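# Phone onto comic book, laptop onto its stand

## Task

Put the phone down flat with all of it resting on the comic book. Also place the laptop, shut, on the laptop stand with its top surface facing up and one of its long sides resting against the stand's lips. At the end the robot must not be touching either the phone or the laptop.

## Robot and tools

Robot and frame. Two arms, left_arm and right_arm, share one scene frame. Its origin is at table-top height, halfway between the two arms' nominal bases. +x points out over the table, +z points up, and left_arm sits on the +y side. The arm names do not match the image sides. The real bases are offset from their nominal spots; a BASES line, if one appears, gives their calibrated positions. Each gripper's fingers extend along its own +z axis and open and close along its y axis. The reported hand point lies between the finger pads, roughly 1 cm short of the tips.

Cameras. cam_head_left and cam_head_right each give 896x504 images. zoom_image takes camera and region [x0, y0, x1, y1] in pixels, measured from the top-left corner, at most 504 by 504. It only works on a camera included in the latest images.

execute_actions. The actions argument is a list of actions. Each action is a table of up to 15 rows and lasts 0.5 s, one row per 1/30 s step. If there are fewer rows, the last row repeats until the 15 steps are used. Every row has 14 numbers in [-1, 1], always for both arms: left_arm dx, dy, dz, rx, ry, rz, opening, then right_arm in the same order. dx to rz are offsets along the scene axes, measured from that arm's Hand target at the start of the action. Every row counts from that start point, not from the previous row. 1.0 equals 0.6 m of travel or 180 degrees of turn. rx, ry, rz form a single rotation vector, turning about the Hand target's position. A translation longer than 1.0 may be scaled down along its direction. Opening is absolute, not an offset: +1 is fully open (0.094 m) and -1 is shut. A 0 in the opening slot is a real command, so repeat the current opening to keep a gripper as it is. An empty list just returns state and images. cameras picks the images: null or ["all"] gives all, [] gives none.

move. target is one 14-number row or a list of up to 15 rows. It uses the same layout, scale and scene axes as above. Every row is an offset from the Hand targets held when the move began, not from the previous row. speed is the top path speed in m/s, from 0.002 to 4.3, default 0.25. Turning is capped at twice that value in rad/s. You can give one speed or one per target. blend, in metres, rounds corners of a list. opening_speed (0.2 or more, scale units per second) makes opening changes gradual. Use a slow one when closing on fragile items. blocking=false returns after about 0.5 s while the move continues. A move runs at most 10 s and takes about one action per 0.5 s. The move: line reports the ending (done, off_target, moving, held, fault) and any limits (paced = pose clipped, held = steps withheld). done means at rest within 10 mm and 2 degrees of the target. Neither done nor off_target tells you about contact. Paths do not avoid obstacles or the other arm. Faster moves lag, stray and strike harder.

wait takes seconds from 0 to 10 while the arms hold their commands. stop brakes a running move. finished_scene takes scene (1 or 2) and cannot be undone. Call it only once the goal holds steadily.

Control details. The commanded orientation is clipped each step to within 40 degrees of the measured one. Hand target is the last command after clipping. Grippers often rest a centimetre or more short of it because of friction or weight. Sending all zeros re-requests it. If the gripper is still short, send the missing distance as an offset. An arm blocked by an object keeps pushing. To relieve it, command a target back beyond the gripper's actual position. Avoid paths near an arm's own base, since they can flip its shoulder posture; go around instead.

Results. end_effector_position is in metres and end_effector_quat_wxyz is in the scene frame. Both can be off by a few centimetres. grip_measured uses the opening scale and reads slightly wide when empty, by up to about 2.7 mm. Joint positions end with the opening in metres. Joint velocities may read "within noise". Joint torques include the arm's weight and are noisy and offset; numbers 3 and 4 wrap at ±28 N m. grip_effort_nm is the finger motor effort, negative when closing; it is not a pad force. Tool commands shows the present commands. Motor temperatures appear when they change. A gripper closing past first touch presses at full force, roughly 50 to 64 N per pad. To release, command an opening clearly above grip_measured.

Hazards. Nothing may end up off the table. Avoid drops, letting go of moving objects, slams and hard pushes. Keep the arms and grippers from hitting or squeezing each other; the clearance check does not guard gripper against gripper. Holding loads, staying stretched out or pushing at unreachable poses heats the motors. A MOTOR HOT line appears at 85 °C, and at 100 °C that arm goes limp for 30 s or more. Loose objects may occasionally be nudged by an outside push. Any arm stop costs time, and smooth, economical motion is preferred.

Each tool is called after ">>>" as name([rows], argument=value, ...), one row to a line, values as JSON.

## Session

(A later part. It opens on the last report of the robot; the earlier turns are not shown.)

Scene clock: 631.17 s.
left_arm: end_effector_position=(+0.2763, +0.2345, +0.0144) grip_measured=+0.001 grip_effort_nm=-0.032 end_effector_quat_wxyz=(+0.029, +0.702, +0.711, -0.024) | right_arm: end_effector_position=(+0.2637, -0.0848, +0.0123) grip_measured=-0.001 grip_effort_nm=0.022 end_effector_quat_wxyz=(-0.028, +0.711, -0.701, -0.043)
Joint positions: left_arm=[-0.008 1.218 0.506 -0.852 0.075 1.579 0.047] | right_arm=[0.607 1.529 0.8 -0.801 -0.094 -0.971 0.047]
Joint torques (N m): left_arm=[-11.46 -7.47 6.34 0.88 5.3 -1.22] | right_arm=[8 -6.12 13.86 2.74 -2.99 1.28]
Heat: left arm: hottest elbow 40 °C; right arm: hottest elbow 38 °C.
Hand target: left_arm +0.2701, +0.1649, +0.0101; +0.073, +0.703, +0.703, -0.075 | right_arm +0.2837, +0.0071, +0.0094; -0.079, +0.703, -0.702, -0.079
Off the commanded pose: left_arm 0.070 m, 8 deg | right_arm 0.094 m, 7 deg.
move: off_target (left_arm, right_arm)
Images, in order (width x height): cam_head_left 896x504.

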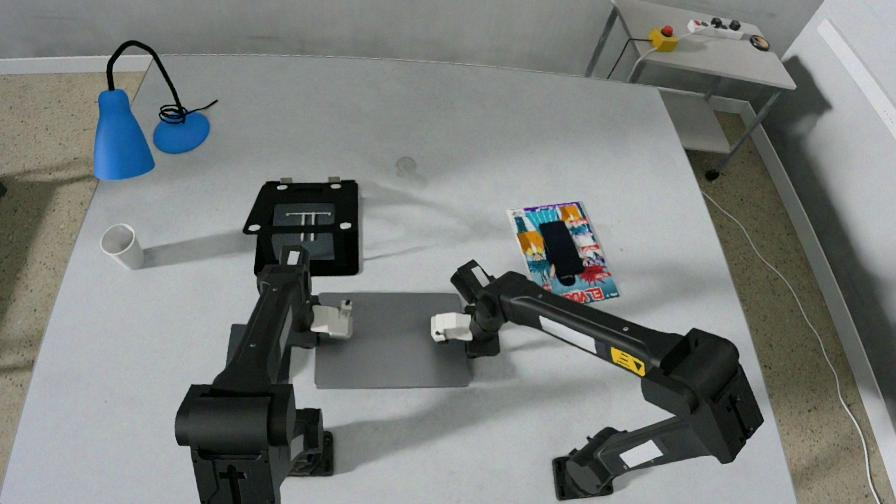

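>>> move(target=[0,0,0.05,0,0,0,0, 0.0,0.0,0.08,0,0,0,0], speed=0.05)

>>> zoom_image(camera="cam_head_left", region=[220, 230, 540, 450])

>>> zoom_image(camera="cam_head_right", region=[200, 230, 520, 450])

Scene clock: 636.37 s.
left_arm: end_effector_position=(+0.2688, +0.2180, +0.0256) grip_measured=+0.001 grip_effort_nm=-0.032 end_effector_quat_wxyz=(+0.035, +0.702, +0.711, -0.033) | right_arm: end_effector_position=(+0.2393, -0.0981, +0.0160) grip_measured=-0.001 grip_effort_nm=0.032 end_effector_quat_wxyz=(+0.034, +0.691, -0.720, -0.054)
Joint positions: left_arm=[-0.061 1.168 0.506 -0.901 0.097 1.526 0.047] | right_arm=[0.614 1.529 0.81 -0.935 -0.097 -0.914 0.047]
Joint torques (N m): left_arm=[-8.94 -7.36 10.52 -0.64 4.52 -0.85] | right_arm=[7.47 -13.68 16.4 2.28 -3.13 0.69]
Motor temperatures (°C): left_arm=[23 26 39 24 43 24 26] | right_arm=[27 34 40 25 30 24 25]
Heat: left arm: hottest wrist yaw 43 °C; right arm: hottest elbow 40 °C.
Hand target: left_arm +0.2701, +0.1649, +0.0401; +0.074, +0.704, +0.703, -0.075 | right_arm +0.2837, +0.0072, +0.0574; -0.079, +0.703, -0.702, -0.079
Off the commanded pose: left_arm 0.055 m, 7 deg | right_arm 0.121 m, 13 deg.
move: off_target (left_arm, right_arm)

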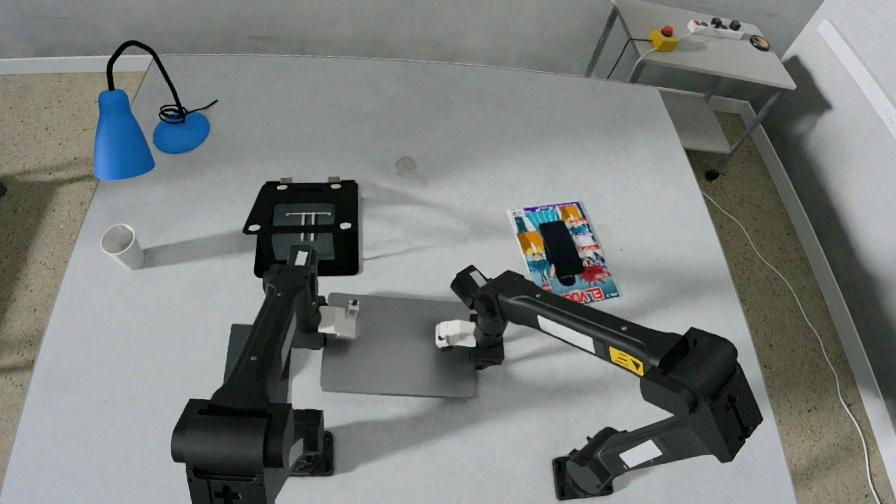

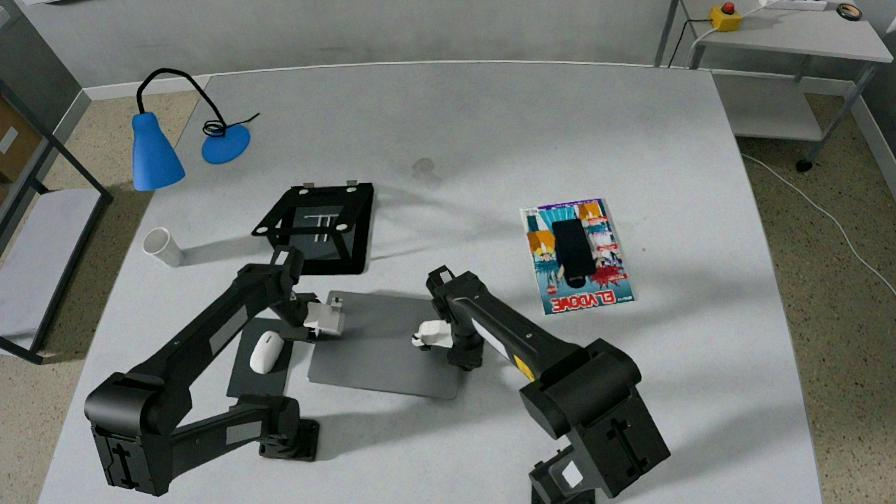

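Scaled by 1.575.

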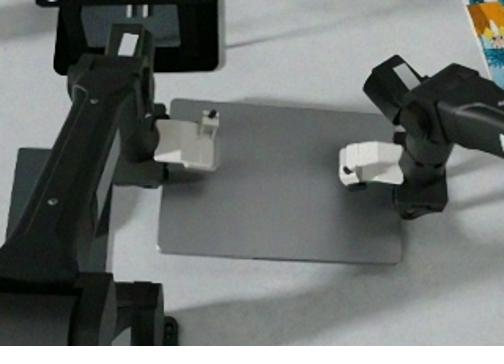

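Scaled by 1.575.

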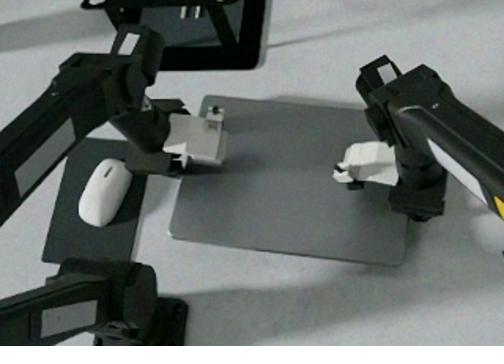

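>>> move(target=[0,0.0,0.0,0,0,0,0, 0.05,0.03,0.05,0,0,0,0], speed=0.05, cameras=["cam_head_left"])

>>> zoom_image(camera="cam_head_left", region=[220, 230, 540, 450])

Scene clock: 641.13 s.
left_arm: end_effector_position=(+0.2576, +0.1761, +0.0300) grip_measured=+0.001 grip_effort_nm=-0.037 end_effector_quat_wxyz=(+0.055, +0.698, +0.710, -0.081) | right_arm: end_effector_position=(+0.3012, +0.0169, +0.0810) grip_measured=-0.001 grip_effort_nm=0.022 end_effector_quat_wxyz=(-0.066, +0.707, -0.700, -0.081)
Joint positions: left_arm=[-0.17 1.159 0.506 -0.925 0.197 1.414 0.047] | right_arm=[0.712 1.596 1.091 -0.944 -0.171 -0.853 0.047]
Joint torques (N m): left_arm=[-4.01 -6.95 10.78 0.49 0.64 -0.15] | right_arm=[0.15 -15.21 9.74 0.51 -0.06 0.18]
Heat: left arm: hottest wrist yaw 47 °C; right arm: hottest elbow 41 °C.
Hand target: left_arm +0.2701, +0.1649, +0.0401; +0.074, +0.703, +0.703, -0.075 | right_arm +0.3138, +0.0252, +0.0875; -0.079, +0.703, -0.702, -0.079
Off the commanded pose: left_arm 0.020 m, 2 deg | right_arm 0.016 m, 2 deg.
move: off_target (left_arm, right_arm)
Images, in order (width x height): cam_head_left 896x504.

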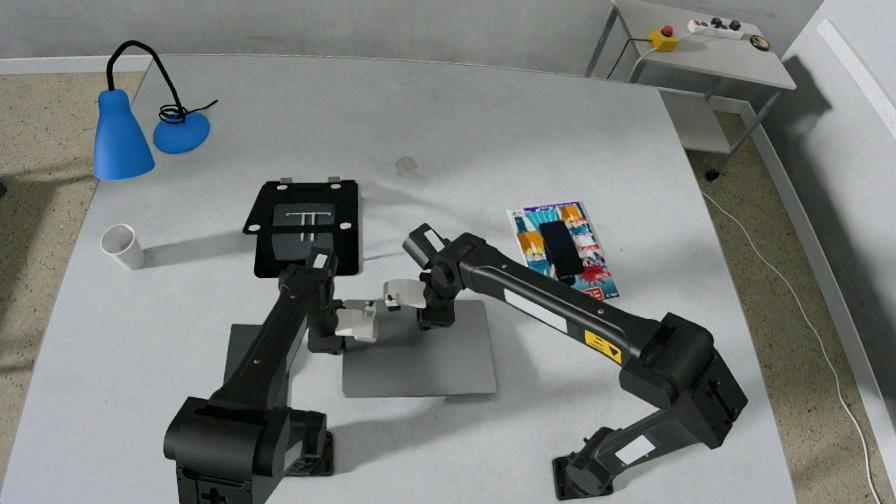

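Scaled by 1.575.

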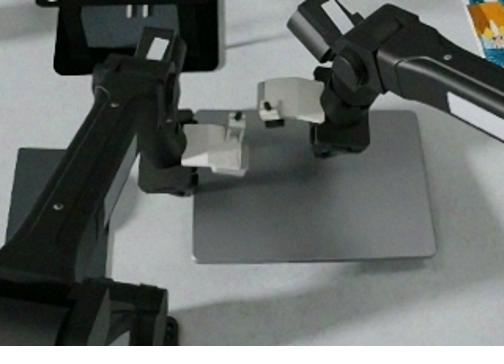

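>>> move([
  [0,0.14,0.03,0,0,0,0, 0,-0.1,0.1,0,0,0,0],
  [0,0.14,0.03,0,0,0,0, -0.107,-0.408,0.14,0.2047,0.304,-0.412,0],
], speed=0.2)

>>> zoom_image(camera="cam_head_left", region=[260, 230, 600, 450])

>>> zoom_image(camera="cam_head_right", region=[260, 230, 600, 450])

Scene clock: 659.87 s.
left_arm: end_effector_position=(+0.2457, +0.2419, +0.0392) grip_measured=+0.001 grip_effort_nm=-0.037 end_effector_quat_wxyz=(+0.056, +0.703, +0.702, -0.096) | right_arm: end_effector_position=(+0.2550, -0.2173, +0.1703) grip_measured=-0.001 grip_effort_nm=0.022 end_effector_quat_wxyz=(+0.002, -0.011, +0.867, +0.499)
Joint positions: left_arm=[0.132 1.135 0.515 -1.042 0.203 1.743 0.047] | right_arm=[-0.199 1.29 0.779 -1.395 -1.01 -0.406 0.047]
Joint torques (N m): left_arm=[-0.67 -6.36 13.76 -0.25 0.26 0.08] | right_arm=[-0.38 -10.52 5.89 -0.66 -0.55 0.15]
Motor temperatures (°C): left_arm=[23 26 40 24 36 24 26] | right_arm=[27 35 41 25 27 24 25]
Heat: left arm: hottest elbow 40 °C; right arm: hottest elbow 41 °C.
Hand target: left_arm +0.2703, +0.2489, +0.0582; +0.074, +0.703, +0.703, -0.075 | right_arm +0.2496, -0.2196, +0.1715; +0.000, +0.000, +0.866, +0.500
Off the commanded pose: left_arm 0.032 m, 3 deg | right_arm 0.006 m, 1 deg.
move: off_target (left_arm)

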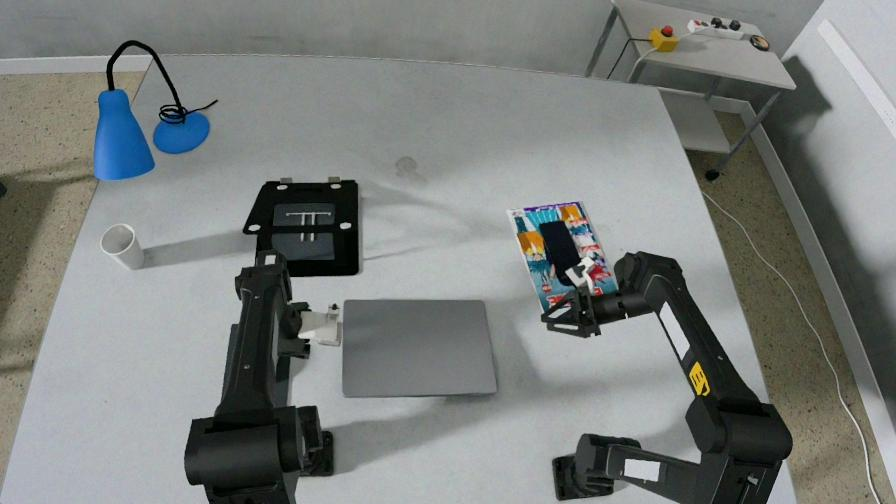

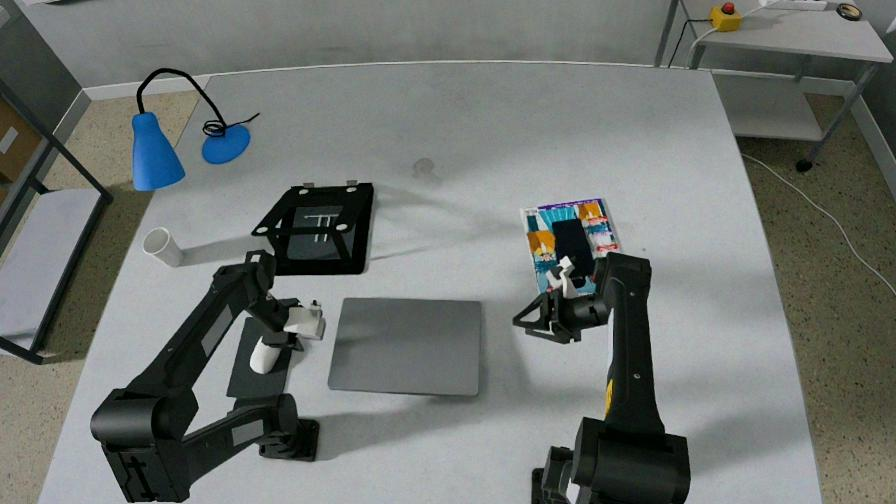

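Scaled by 1.482.

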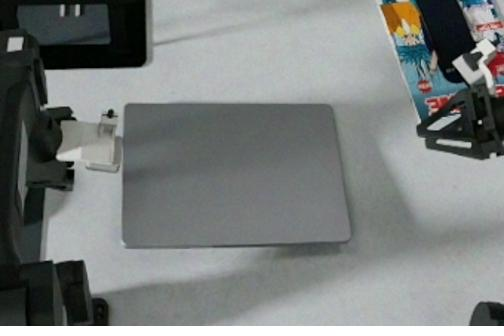

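Scaled by 1.482.

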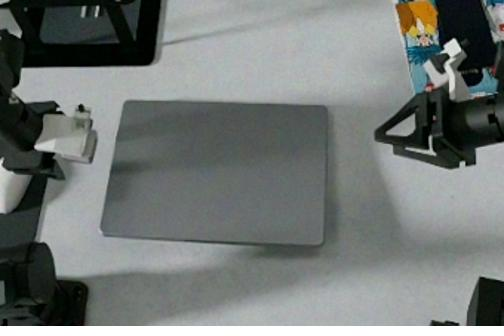

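>>> move(target=[-0.02,-0.10,-0.075,0,0,0,0, 0,0.04,-0.215,0,0,0,0], speed=0.15)

>>> zoom_image(camera="cam_head_left", region=[280, 270, 580, 430])

>>> zoom_image(camera="cam_head_right", region=[280, 270, 580, 430])

Scene clock: 667.47 s.
left_arm: end_effector_position=(+0.2615, +0.1923, +0.0182) grip_measured=+0.001 grip_effort_nm=-0.037 end_effector_quat_wxyz=(+0.077, +0.701, +0.705, -0.072) | right_arm: end_effector_position=(+0.2556, -0.2002, +0.0490) grip_measured=-0.001 grip_effort_nm=0.022 end_effector_quat_wxyz=(+0.013, -0.003, +0.867, +0.498)
Joint positions: left_arm=[-0.089 1.167 0.47 -0.853 0.211 1.503 0.047] | right_arm=[-0.143 1.513 0.59 -0.844 -1.032 -0.255 0.047]
Joint torques (N m): left_arm=[-1.73 -6.07 7.35 0.66 0.11 -0.11] | right_arm=[1.38 -8.94 3.95 0.14 -0.57 0.15]
Heat: left arm: hottest elbow 40 °C; right arm: hottest elbow 40 °C.
Hand target: left_arm +0.2582, +0.1890, +0.0131; +0.074, +0.703, +0.703, -0.075 | right_arm +0.2494, -0.1956, +0.0424; +0.000, +0.000, +0.866, +0.500
Off the commanded pose: left_arm 0.007 m, 1 deg | right_arm 0.010 m, 1 deg.
move: done

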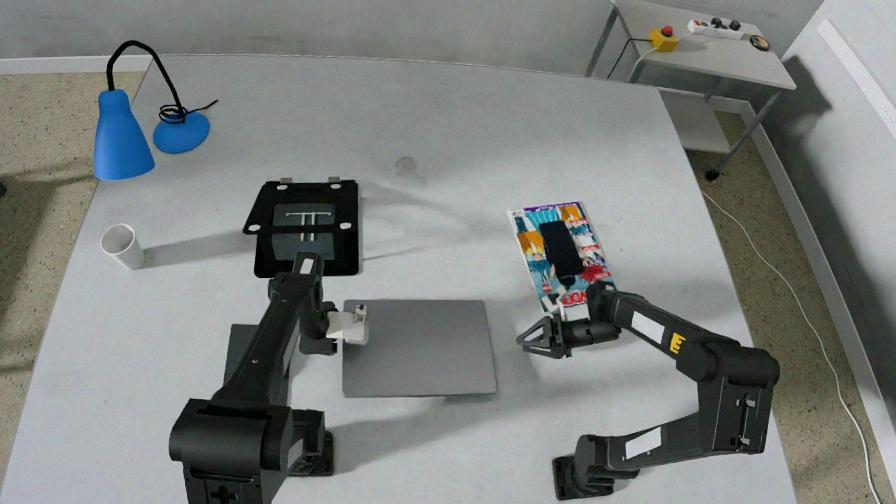

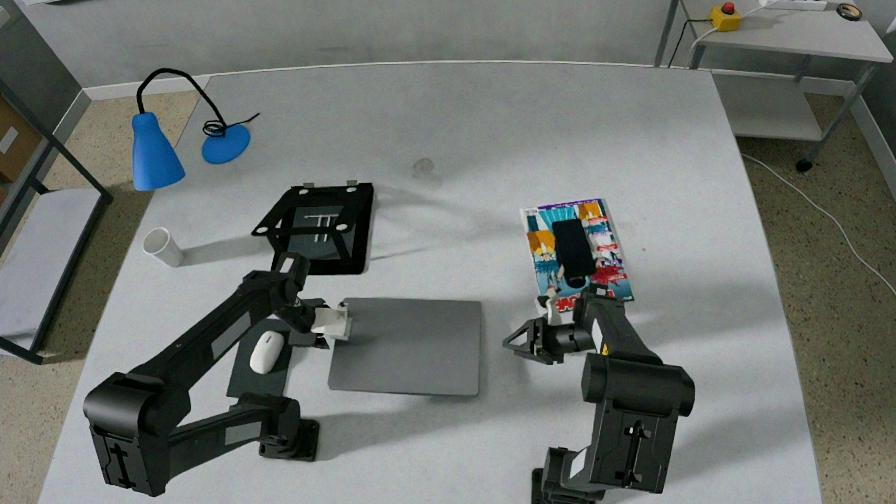

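Scaled by 1.680.

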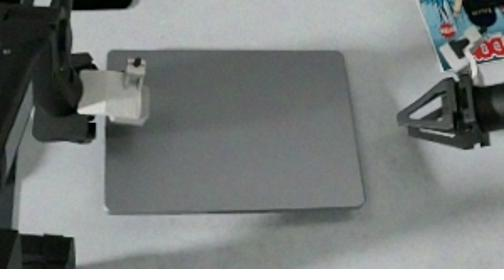

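Scaled by 1.680.

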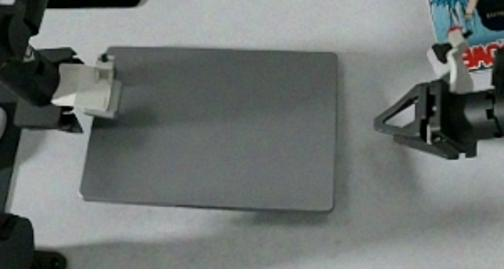

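>>> move([
  [0,0,0,0,0,0,0, 0,0.0,-0.03,0,0,0,0],
  [0,-0.02,0,0,0,0,0, 0,0.10,-0.03,0,0,0,0],
], speed=0.1)

>>> zoom_image(camera="cam_head_left", region=[320, 270, 560, 430])

>>> zoom_image(camera="cam_head_right", region=[320, 270, 560, 430])

Scene clock: 673.80 s.
left_arm: end_effector_position=(+0.2611, +0.1800, +0.0180) grip_measured=+0.001 grip_effort_nm=-0.037 end_effector_quat_wxyz=(+0.077, +0.701, +0.705, -0.073) | right_arm: end_effector_position=(+0.2582, -0.1387, +0.0301) grip_measured=-0.001 grip_effort_nm=0.022 end_effector_quat_wxyz=(+0.007, +0.002, +0.862, +0.506)
Joint positions: left_arm=[-0.141 1.169 0.47 -0.841 0.211 1.45 0.047] | right_arm=[0.068 1.527 0.51 -0.397 -1.055 0.169 0.047]
Joint torques (N m): left_arm=[-2.9 -5.01 7.38 0.79 0.11 -0.02] | right_arm=[1.61 -10.4 3.32 0.8 -0.03 0.19]
Heat: left arm: hottest elbow 39 °C; right arm: hottest elbow 39 °C.
Hand target: left_arm +0.2581, +0.1769, +0.0131; +0.074, +0.704, +0.703, -0.075 | right_arm +0.2495, -0.1356, +0.0245; +0.000, +0.000, +0.866, +0.500
Off the commanded pose: left_arm 0.006 m, 1 deg | right_arm 0.011 m, 1 deg.
move: off_target (right_arm)

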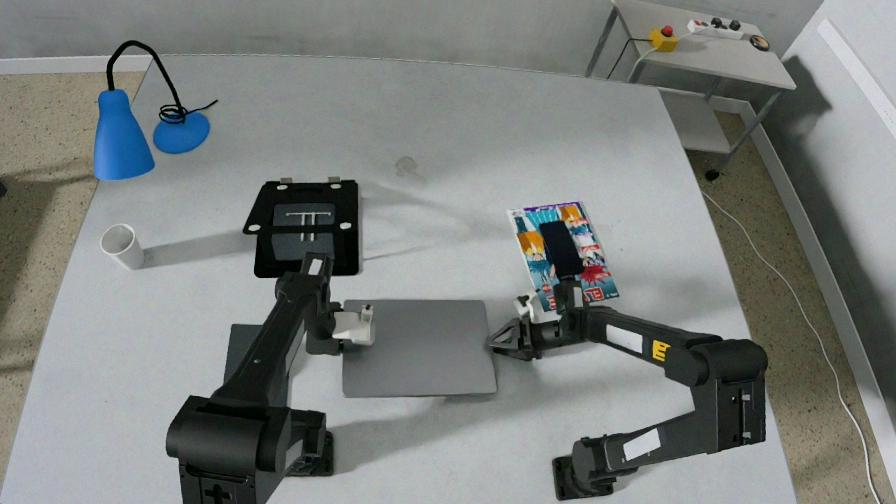

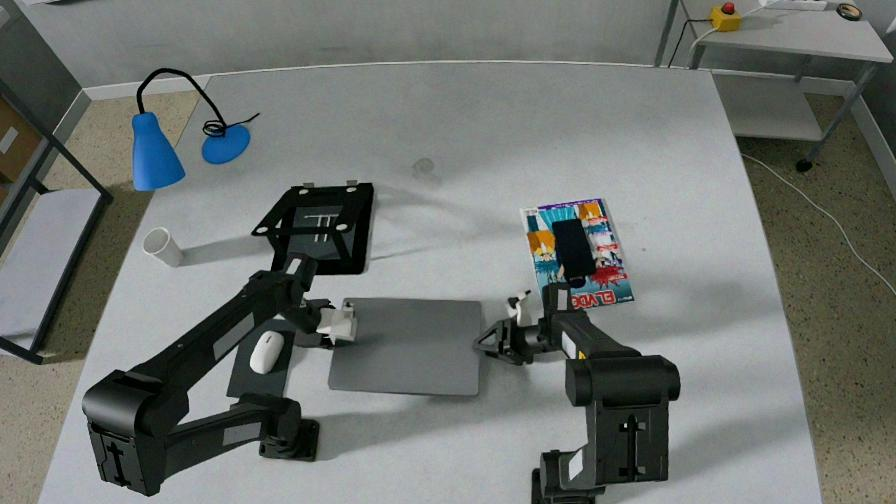

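Scaled by 2.100.

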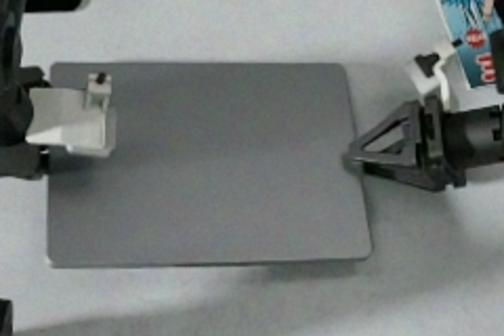

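Scaled by 2.100.

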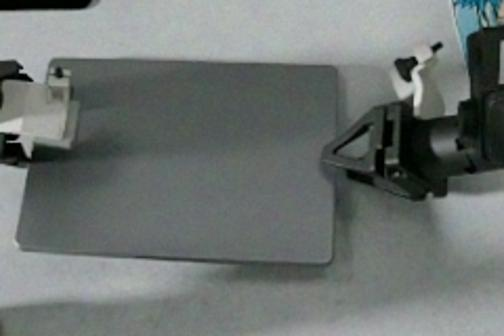

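>>> move(target=[0,-0.01,0,0,0,0,0, 0.01,0.08,-0.015,0,0,0,0], speed=0.06)

>>> zoom_image(camera="cam_head_left", region=[320, 270, 560, 430])

>>> zoom_image(camera="cam_head_right", region=[320, 270, 560, 430])

Scene clock: 683.87 s.
left_arm: end_effector_position=(+0.2604, +0.1796, +0.0165) grip_measured=+0.001 grip_effort_nm=-0.037 end_effector_quat_wxyz=(+0.070, +0.697, +0.710, -0.070) | right_arm: end_effector_position=(+0.2698, -0.0993, +0.0307) grip_measured=-0.001 grip_effort_nm=0.022 end_effector_quat_wxyz=(+0.021, +0.011, +0.863, +0.505)
Joint positions: left_arm=[-0.154 1.173 0.47 -0.84 0.196 1.424 0.047] | right_arm=[0.201 1.527 0.485 -0.099 -1.003 0.47 0.047]
Joint torques (N m): left_arm=[-3.6 -6.07 7.36 0.83 0.66 -0.09] | right_arm=[3.49 -7.53 3.89 1.35 -0.2 0.08]
Heat: left arm: hottest elbow 38 °C; right arm: hottest elbow 37 °C.
Hand target: left_arm +0.2581, +0.1709, +0.0130; +0.073, +0.703, +0.703, -0.075 | right_arm +0.2555, -0.0876, +0.0155; +0.000, +0.000, +0.866, +0.500
Off the commanded pose: left_arm 0.010 m, 1 deg | right_arm 0.024 m, 3 deg.
move: off_target (right_arm)

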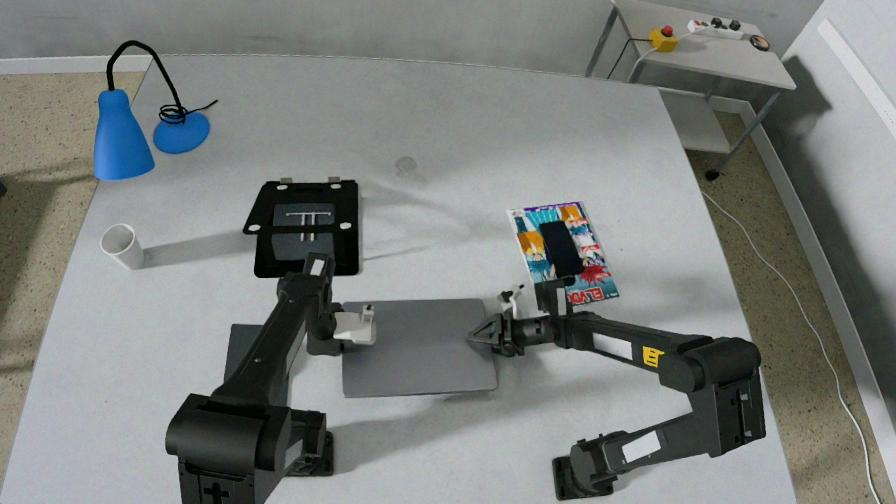

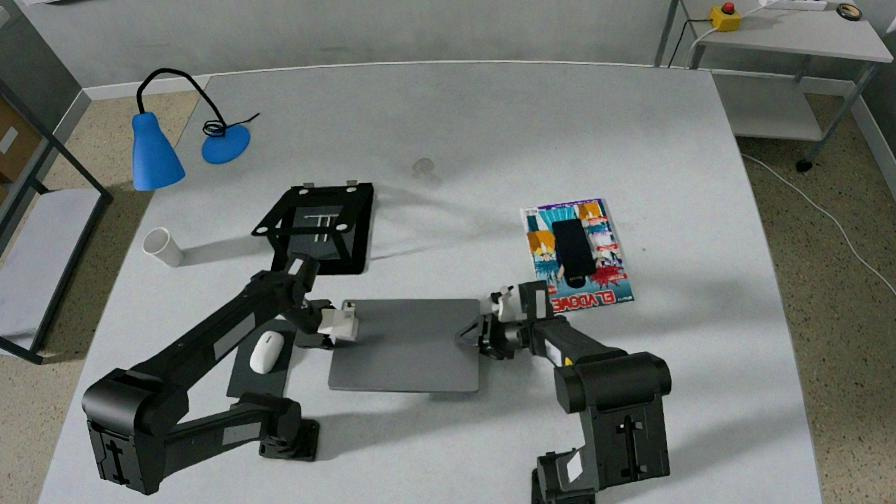

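Scaled by 2.100.

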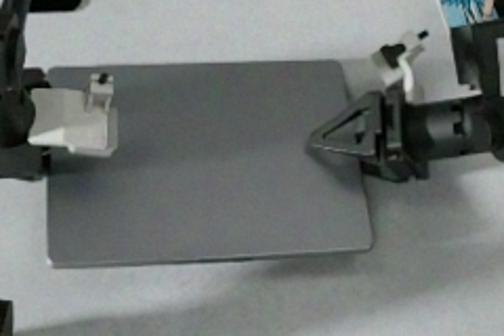

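Scaled by 2.100.

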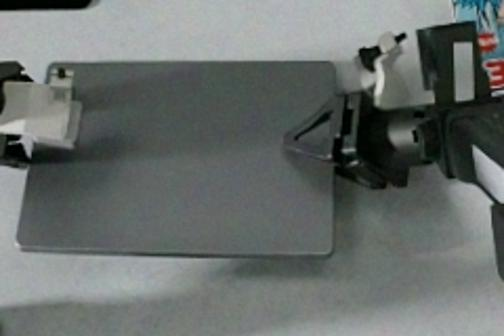

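>>> move(target=[0,0,0,0,0,0,0, 0.0,0.01,0.07,0.122,0,0,0], speed=0.06)

>>> zoom_image(camera="cam_head_left", region=[320, 270, 560, 430])

>>> zoom_image(camera="cam_head_right", region=[320, 270, 560, 430])

Scene clock: 697.00 s.
left_arm: end_effector_position=(+0.2602, +0.1794, +0.0165) grip_measured=+0.001 grip_effort_nm=-0.037 end_effector_quat_wxyz=(+0.069, +0.698, +0.710, -0.069) | right_arm: end_effector_position=(+0.2554, -0.0842, +0.0520) grip_measured=+0.000 grip_effort_nm=-0.002 end_effector_quat_wxyz=(-0.008, +0.018, +0.761, +0.648)
Joint positions: left_arm=[-0.156 1.173 0.47 -0.84 0.194 1.424 0.047] | right_arm=[0.19 1.706 0.371 0.668 -1.31 0.958 0.047]
Joint torques (N m): left_arm=[-3.84 -5.95 7.31 0.84 0.74 -0.06] | right_arm=[0.79 -11.11 2.96 2.25 -0.95 0.05]
Motor temperatures (°C): left_arm=[23 26 37 24 32 24 26] | right_arm=[27 34 36 25 27 23 25]
Heat: left arm: hottest elbow 37 °C; right arm: hottest elbow 36 °C.
Hand target: left_arm +0.2581, +0.1709, +0.0130; +0.073, +0.703, +0.703, -0.075 | right_arm +0.2555, -0.0815, +0.0575; +0.000, +0.000, +0.755, +0.656
Off the commanded pose: left_arm 0.009 m, 1 deg | right_arm 0.006 m, 3 deg.
move: off_target (right_arm)

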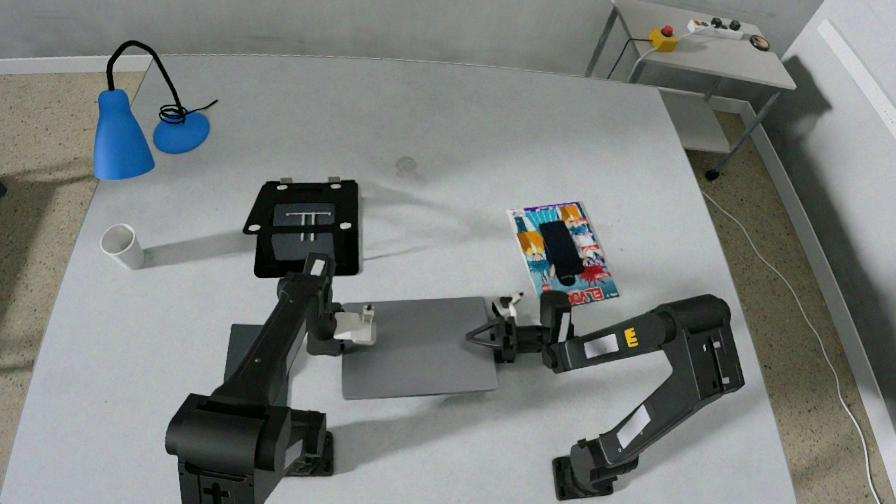

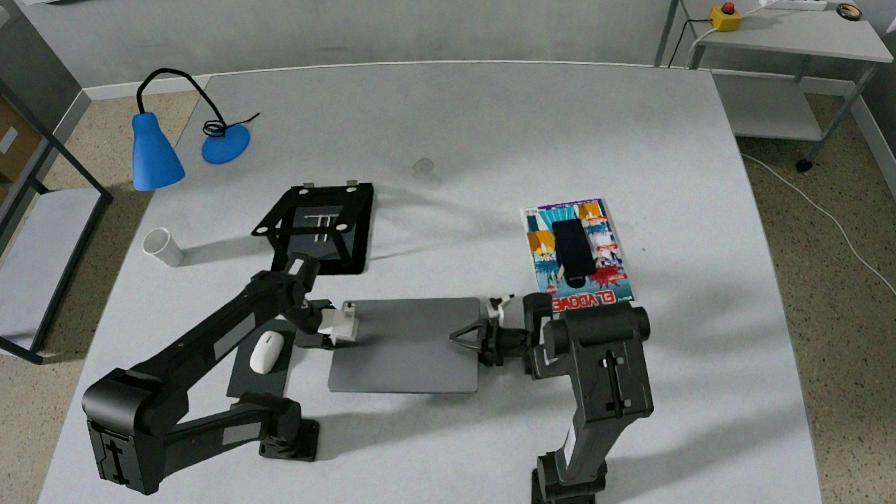

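Scaled by 2.100.

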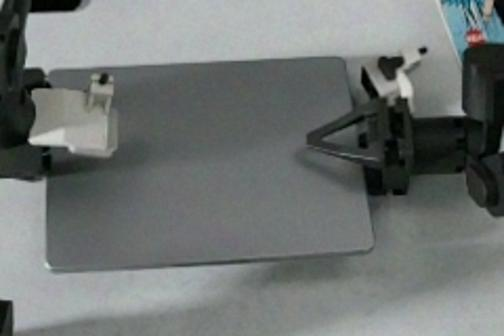

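Scaled by 2.100.

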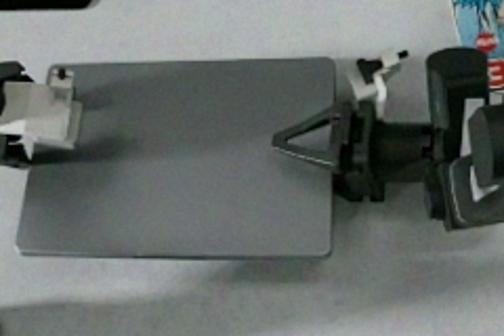

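>>> move(target=[0,0,0,0,0,0,0, 0.0,0.0,0.0,0,0,0,-0.95], opening_speed=0.3)

>>> zoom_image(camera="cam_head_left", region=[320, 270, 560, 430])

Scene clock: 702.53 s.
left_arm: end_effector_position=(+0.2597, +0.1796, +0.0160) grip_measured=+0.001 grip_effort_nm=-0.032 end_effector_quat_wxyz=(+0.069, +0.697, +0.710, -0.069) | right_arm: end_effector_position=(+0.2557, -0.0840, +0.0534) grip_measured=-0.657 grip_effort_nm=-1.038 end_effector_quat_wxyz=(-0.011, +0.020, +0.759, +0.651)
Joint positions: left_arm=[-0.156 1.173 0.469 -0.84 0.194 1.423 0.047] | right_arm=[0.19 1.708 0.371 0.686 -1.316 0.978 0.016]
Joint torques (N m): left_arm=[-2.9 -5.36 7.65 0.85 0.79 -0.07] | right_arm=[0.91 -11.22 2.86 2.11 -0.72 -0.04]
Heat: left arm: hottest elbow 37 °C; right arm: hottest elbow 35 °C.
Hand target: left_arm +0.2581, +0.1709, +0.0131; +0.073, +0.703, +0.703, -0.075 | right_arm +0.2555, -0.0815, +0.0575; +0.000, +0.000, +0.755, +0.656
Off the commanded pose: left_arm 0.009 m, 1 deg | right_arm 0.005 m, 3 deg.
move: off_target (right_arm)

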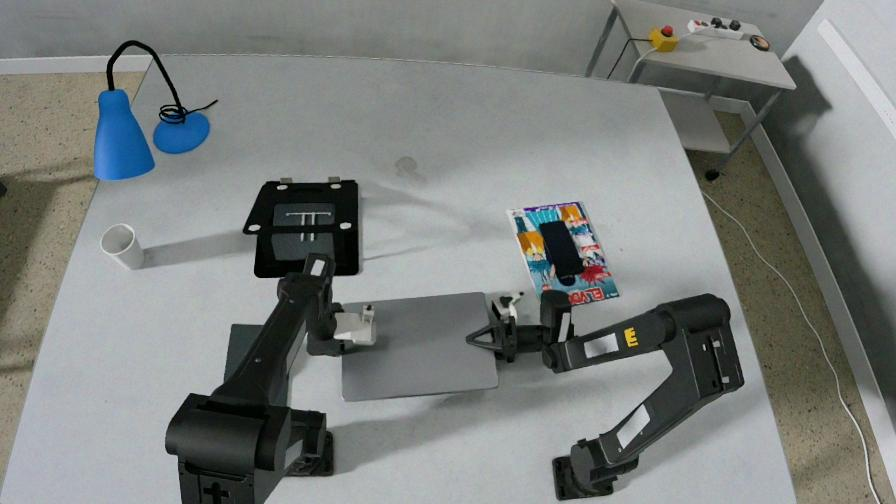

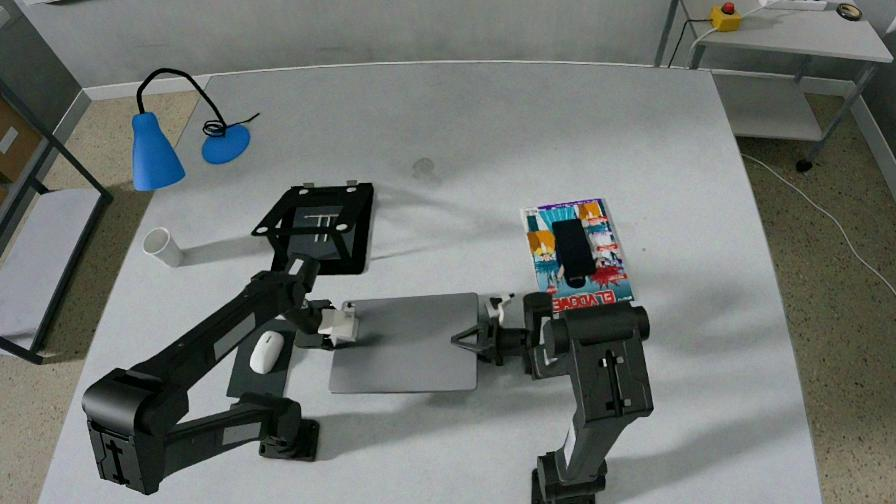

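Scaled by 2.100.

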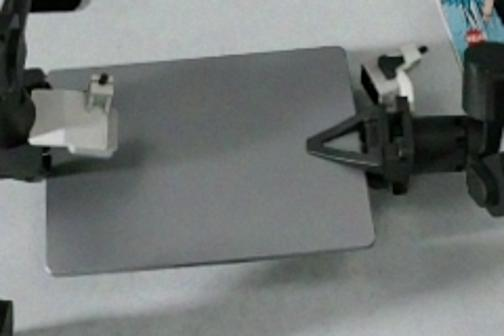

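>>> move([
  [0,0.10,0.0,0,0,0,0, 0,0,0,0,0,0,-0.95],
  [0,0.12,0.2,0,0,0,0, 0,0,0,0,0,0,-0.95],
  [0.045,0.16,0.23,-0.2076,0.3005,0.4146,0, 0.065,-0.065,0.01,0,0,0,-0.95],
], speed=0.15)

>>> zoom_image(camera="cam_head_left", region=[240, 230, 580, 430])

>>> zoom_image(camera="cam_head_right", region=[240, 230, 580, 430])

Scene clock: 720.03 s.
left_arm: end_effector_position=(+0.2788, +0.2590, +0.1455) grip_measured=+0.001 grip_effort_nm=-0.042 end_effector_quat_wxyz=(+0.009, +0.005, +0.873, -0.487) | right_arm: end_effector_position=(+0.2687, -0.1131, +0.0494) grip_measured=-0.658 grip_effort_nm=-1.043 end_effector_quat_wxyz=(-0.032, +0.010, +0.755, +0.655)
Joint positions: left_arm=[0.556 1.425 0.799 -1.664 0.797 0.91 0.047] | right_arm=[0.082 1.699 0.51 -0.036 -1.422 0.412 0.016]
Joint torques (N m): left_arm=[-1.08 -9.29 9.57 -1.4 0.45 0.01] | right_arm=[-1.55 -14.04 6.35 0.32 -0.44 0.03]
Heat: left arm: hottest elbow 37 °C; right arm: hottest shoulder 34 °C.
Hand target: left_arm +0.2852, +0.2670, +0.1511; +0.001, +0.000, +0.866, -0.500 | right_arm +0.2945, -0.1206, +0.0635; +0.000, +0.000, +0.755, +0.656
Off the commanded pose: left_arm 0.012 m, 2 deg | right_arm 0.030 m, 4 deg.
joint sent to its limit (left arm) — joint 4 (wrist pitch), lower limit. The joint targets still meet the commanded pose.
move: off_target (left_arm, right_arm)

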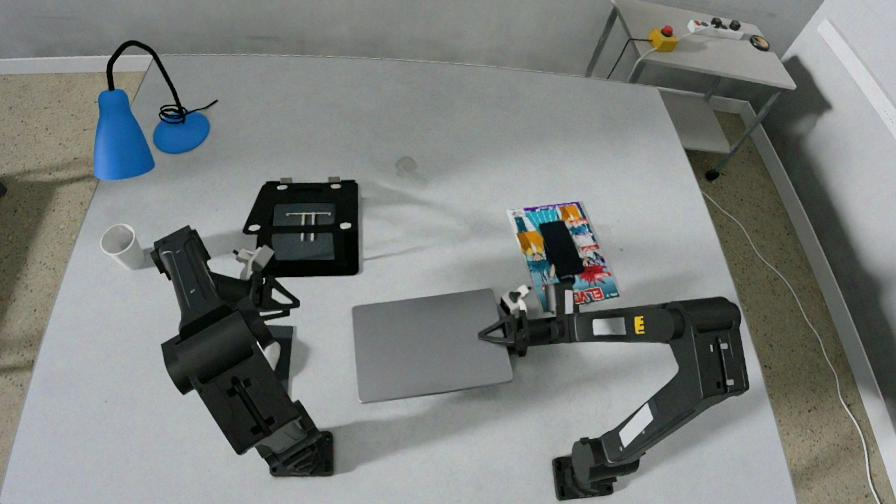

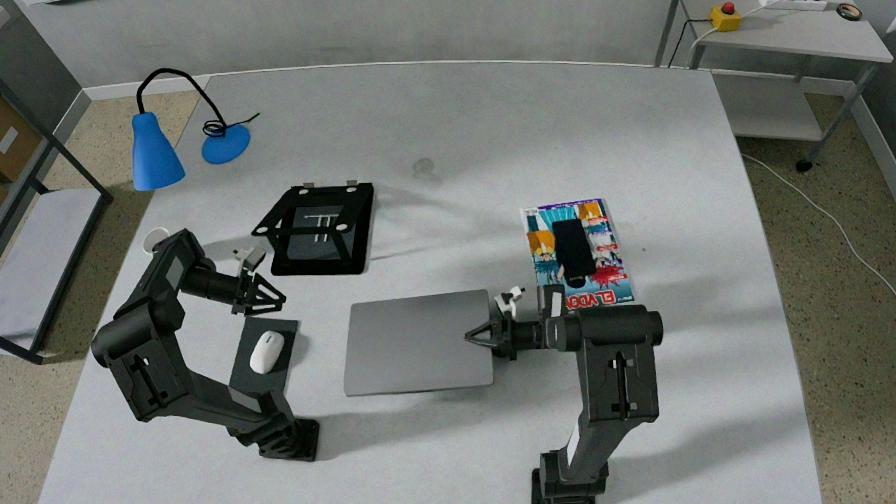

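Scaled by 1.482.

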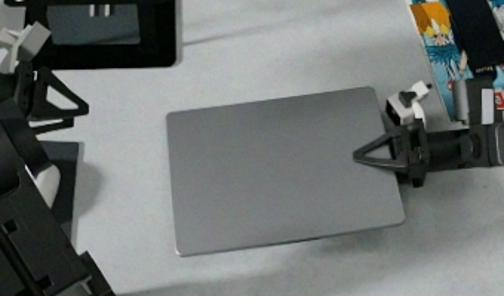

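Scaled by 1.482.

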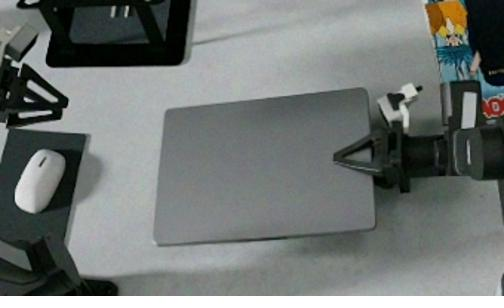

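>>> move(target=[-0.022,-0.087,-0.192,0,0,0,0, 0,0,0,0,0,0,-0.95], speed=0.15)

>>> zoom_image(camera="cam_head_left", region=[240, 230, 580, 430])

>>> zoom_image(camera="cam_head_right", region=[240, 230, 580, 430])

Scene clock: 727.80 s.
left_arm: end_effector_position=(+0.2746, +0.2203, +0.0393) grip_measured=+0.001 grip_effort_nm=-0.037 end_effector_quat_wxyz=(+0.009, +0.000, +0.867, -0.497) | right_arm: end_effector_position=(+0.2685, -0.1136, +0.0493) grip_measured=-0.658 grip_effort_nm=-1.038 end_effector_quat_wxyz=(-0.032, +0.010, +0.755, +0.655)
Joint positions: left_arm=[0.454 1.623 0.627 -1.229 0.881 0.799 0.047] | right_arm=[0.081 1.699 0.51 -0.041 -1.423 0.408 0.016]
Joint torques (N m): left_arm=[-3.37 -9.88 3.93 -0.39 0.5 -0.06] | right_arm=[-1.44 -13.86 6.48 0.23 -0.43 0.04]
Heat: left arm: hottest elbow 37 °C; right arm: hottest shoulder 35 °C.
Hand target: left_arm +0.2720, +0.2148, +0.0359; +0.001, +0.000, +0.866, -0.500 | right_arm +0.2944, -0.1206, +0.0635; +0.000, +0.000, +0.755, +0.656
Off the commanded pose: left_arm 0.007 m, 1 deg | right_arm 0.030 m, 4 deg.
move: off_target (right_arm)

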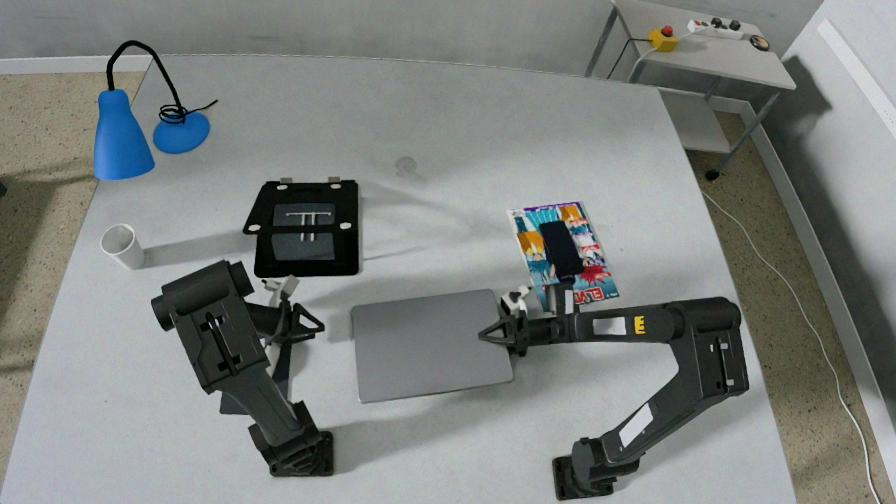

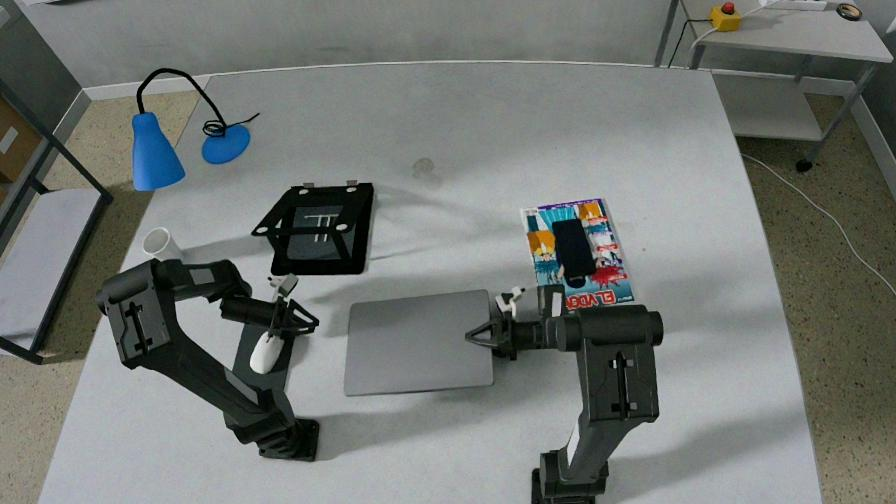

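Scaled by 1.482.

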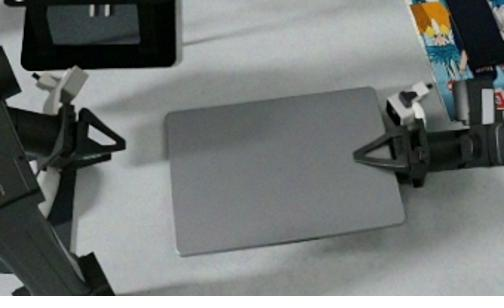

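Scaled by 1.482.

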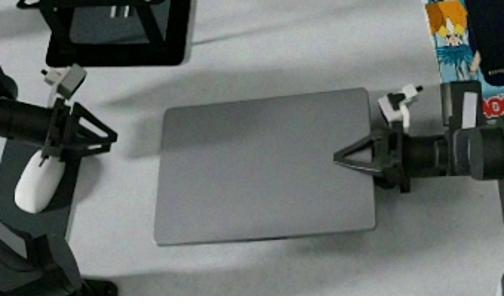

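>>> move([
  [-0.01,-0.03,-0.02,0,0,0,0, 0,0,0,0,0,0,-0.95],
  [-0.01,-0.185,-0.025,0,0,0,0, 0,0,0,0,0,0,-0.95],
], speed=0.08)

>>> zoom_image(camera="cam_head_left", region=[240, 230, 580, 430])

>>> zoom_image(camera="cam_head_right", region=[240, 230, 580, 430])

Scene clock: 733.13 s.
left_arm: end_effector_position=(+0.2803, +0.1185, +0.0254) grip_measured=+0.001 grip_effort_nm=-0.037 end_effector_quat_wxyz=(+0.017, -0.019, +0.866, -0.499) | right_arm: end_effector_position=(+0.2718, -0.1208, +0.0494) grip_measured=-0.658 grip_effort_nm=-1.038 end_effector_quat_wxyz=(-0.026, +0.019, +0.754, +0.656)
Joint positions: left_arm=[0.073 1.476 0.441 -0.615 1.043 0.104 0.047] | right_arm=[0.057 1.699 0.51 -0.053 -1.426 0.397 0.016]
Joint torques (N m): left_arm=[-4.84 -7.59 3.29 0.8 0.6 0.11] | right_arm=[0.15 -13.92 6.54 0.43 -0.35 0.1]
Heat: left arm: hottest elbow 36 °C; right arm: hottest shoulder 35 °C.
Hand target: left_arm +0.2659, +0.1038, +0.0209; +0.001, +0.000, +0.866, -0.500 | right_arm +0.2945, -0.1206, +0.0635; +0.000, +0.000, +0.755, +0.656
Off the commanded pose: left_arm 0.021 m, 3 deg | right_arm 0.027 m, 4 deg.
move: off_target (left_arm, right_arm)

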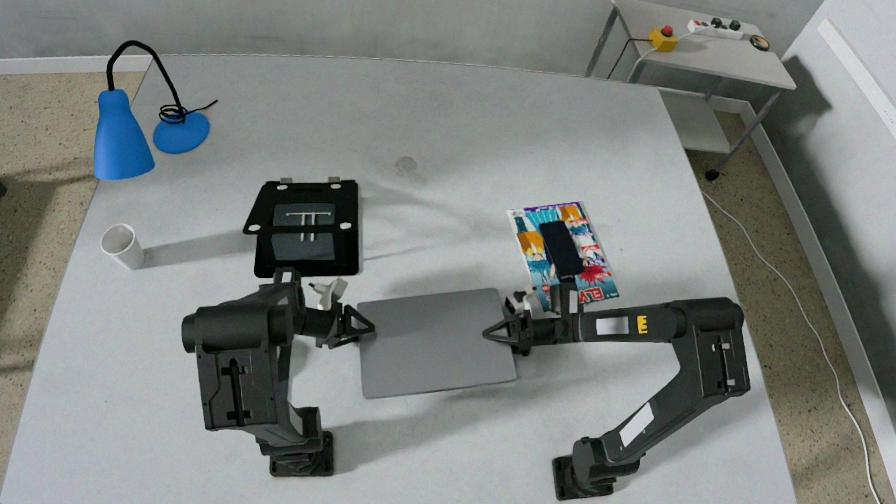

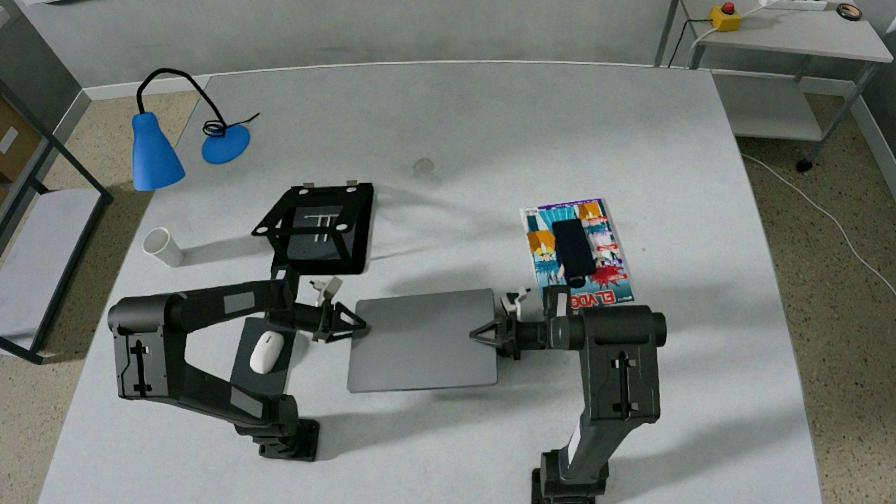

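Scaled by 1.482.

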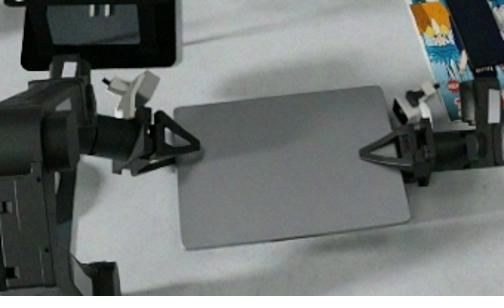

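Scaled by 1.482.

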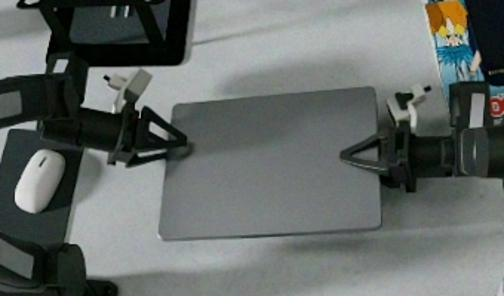

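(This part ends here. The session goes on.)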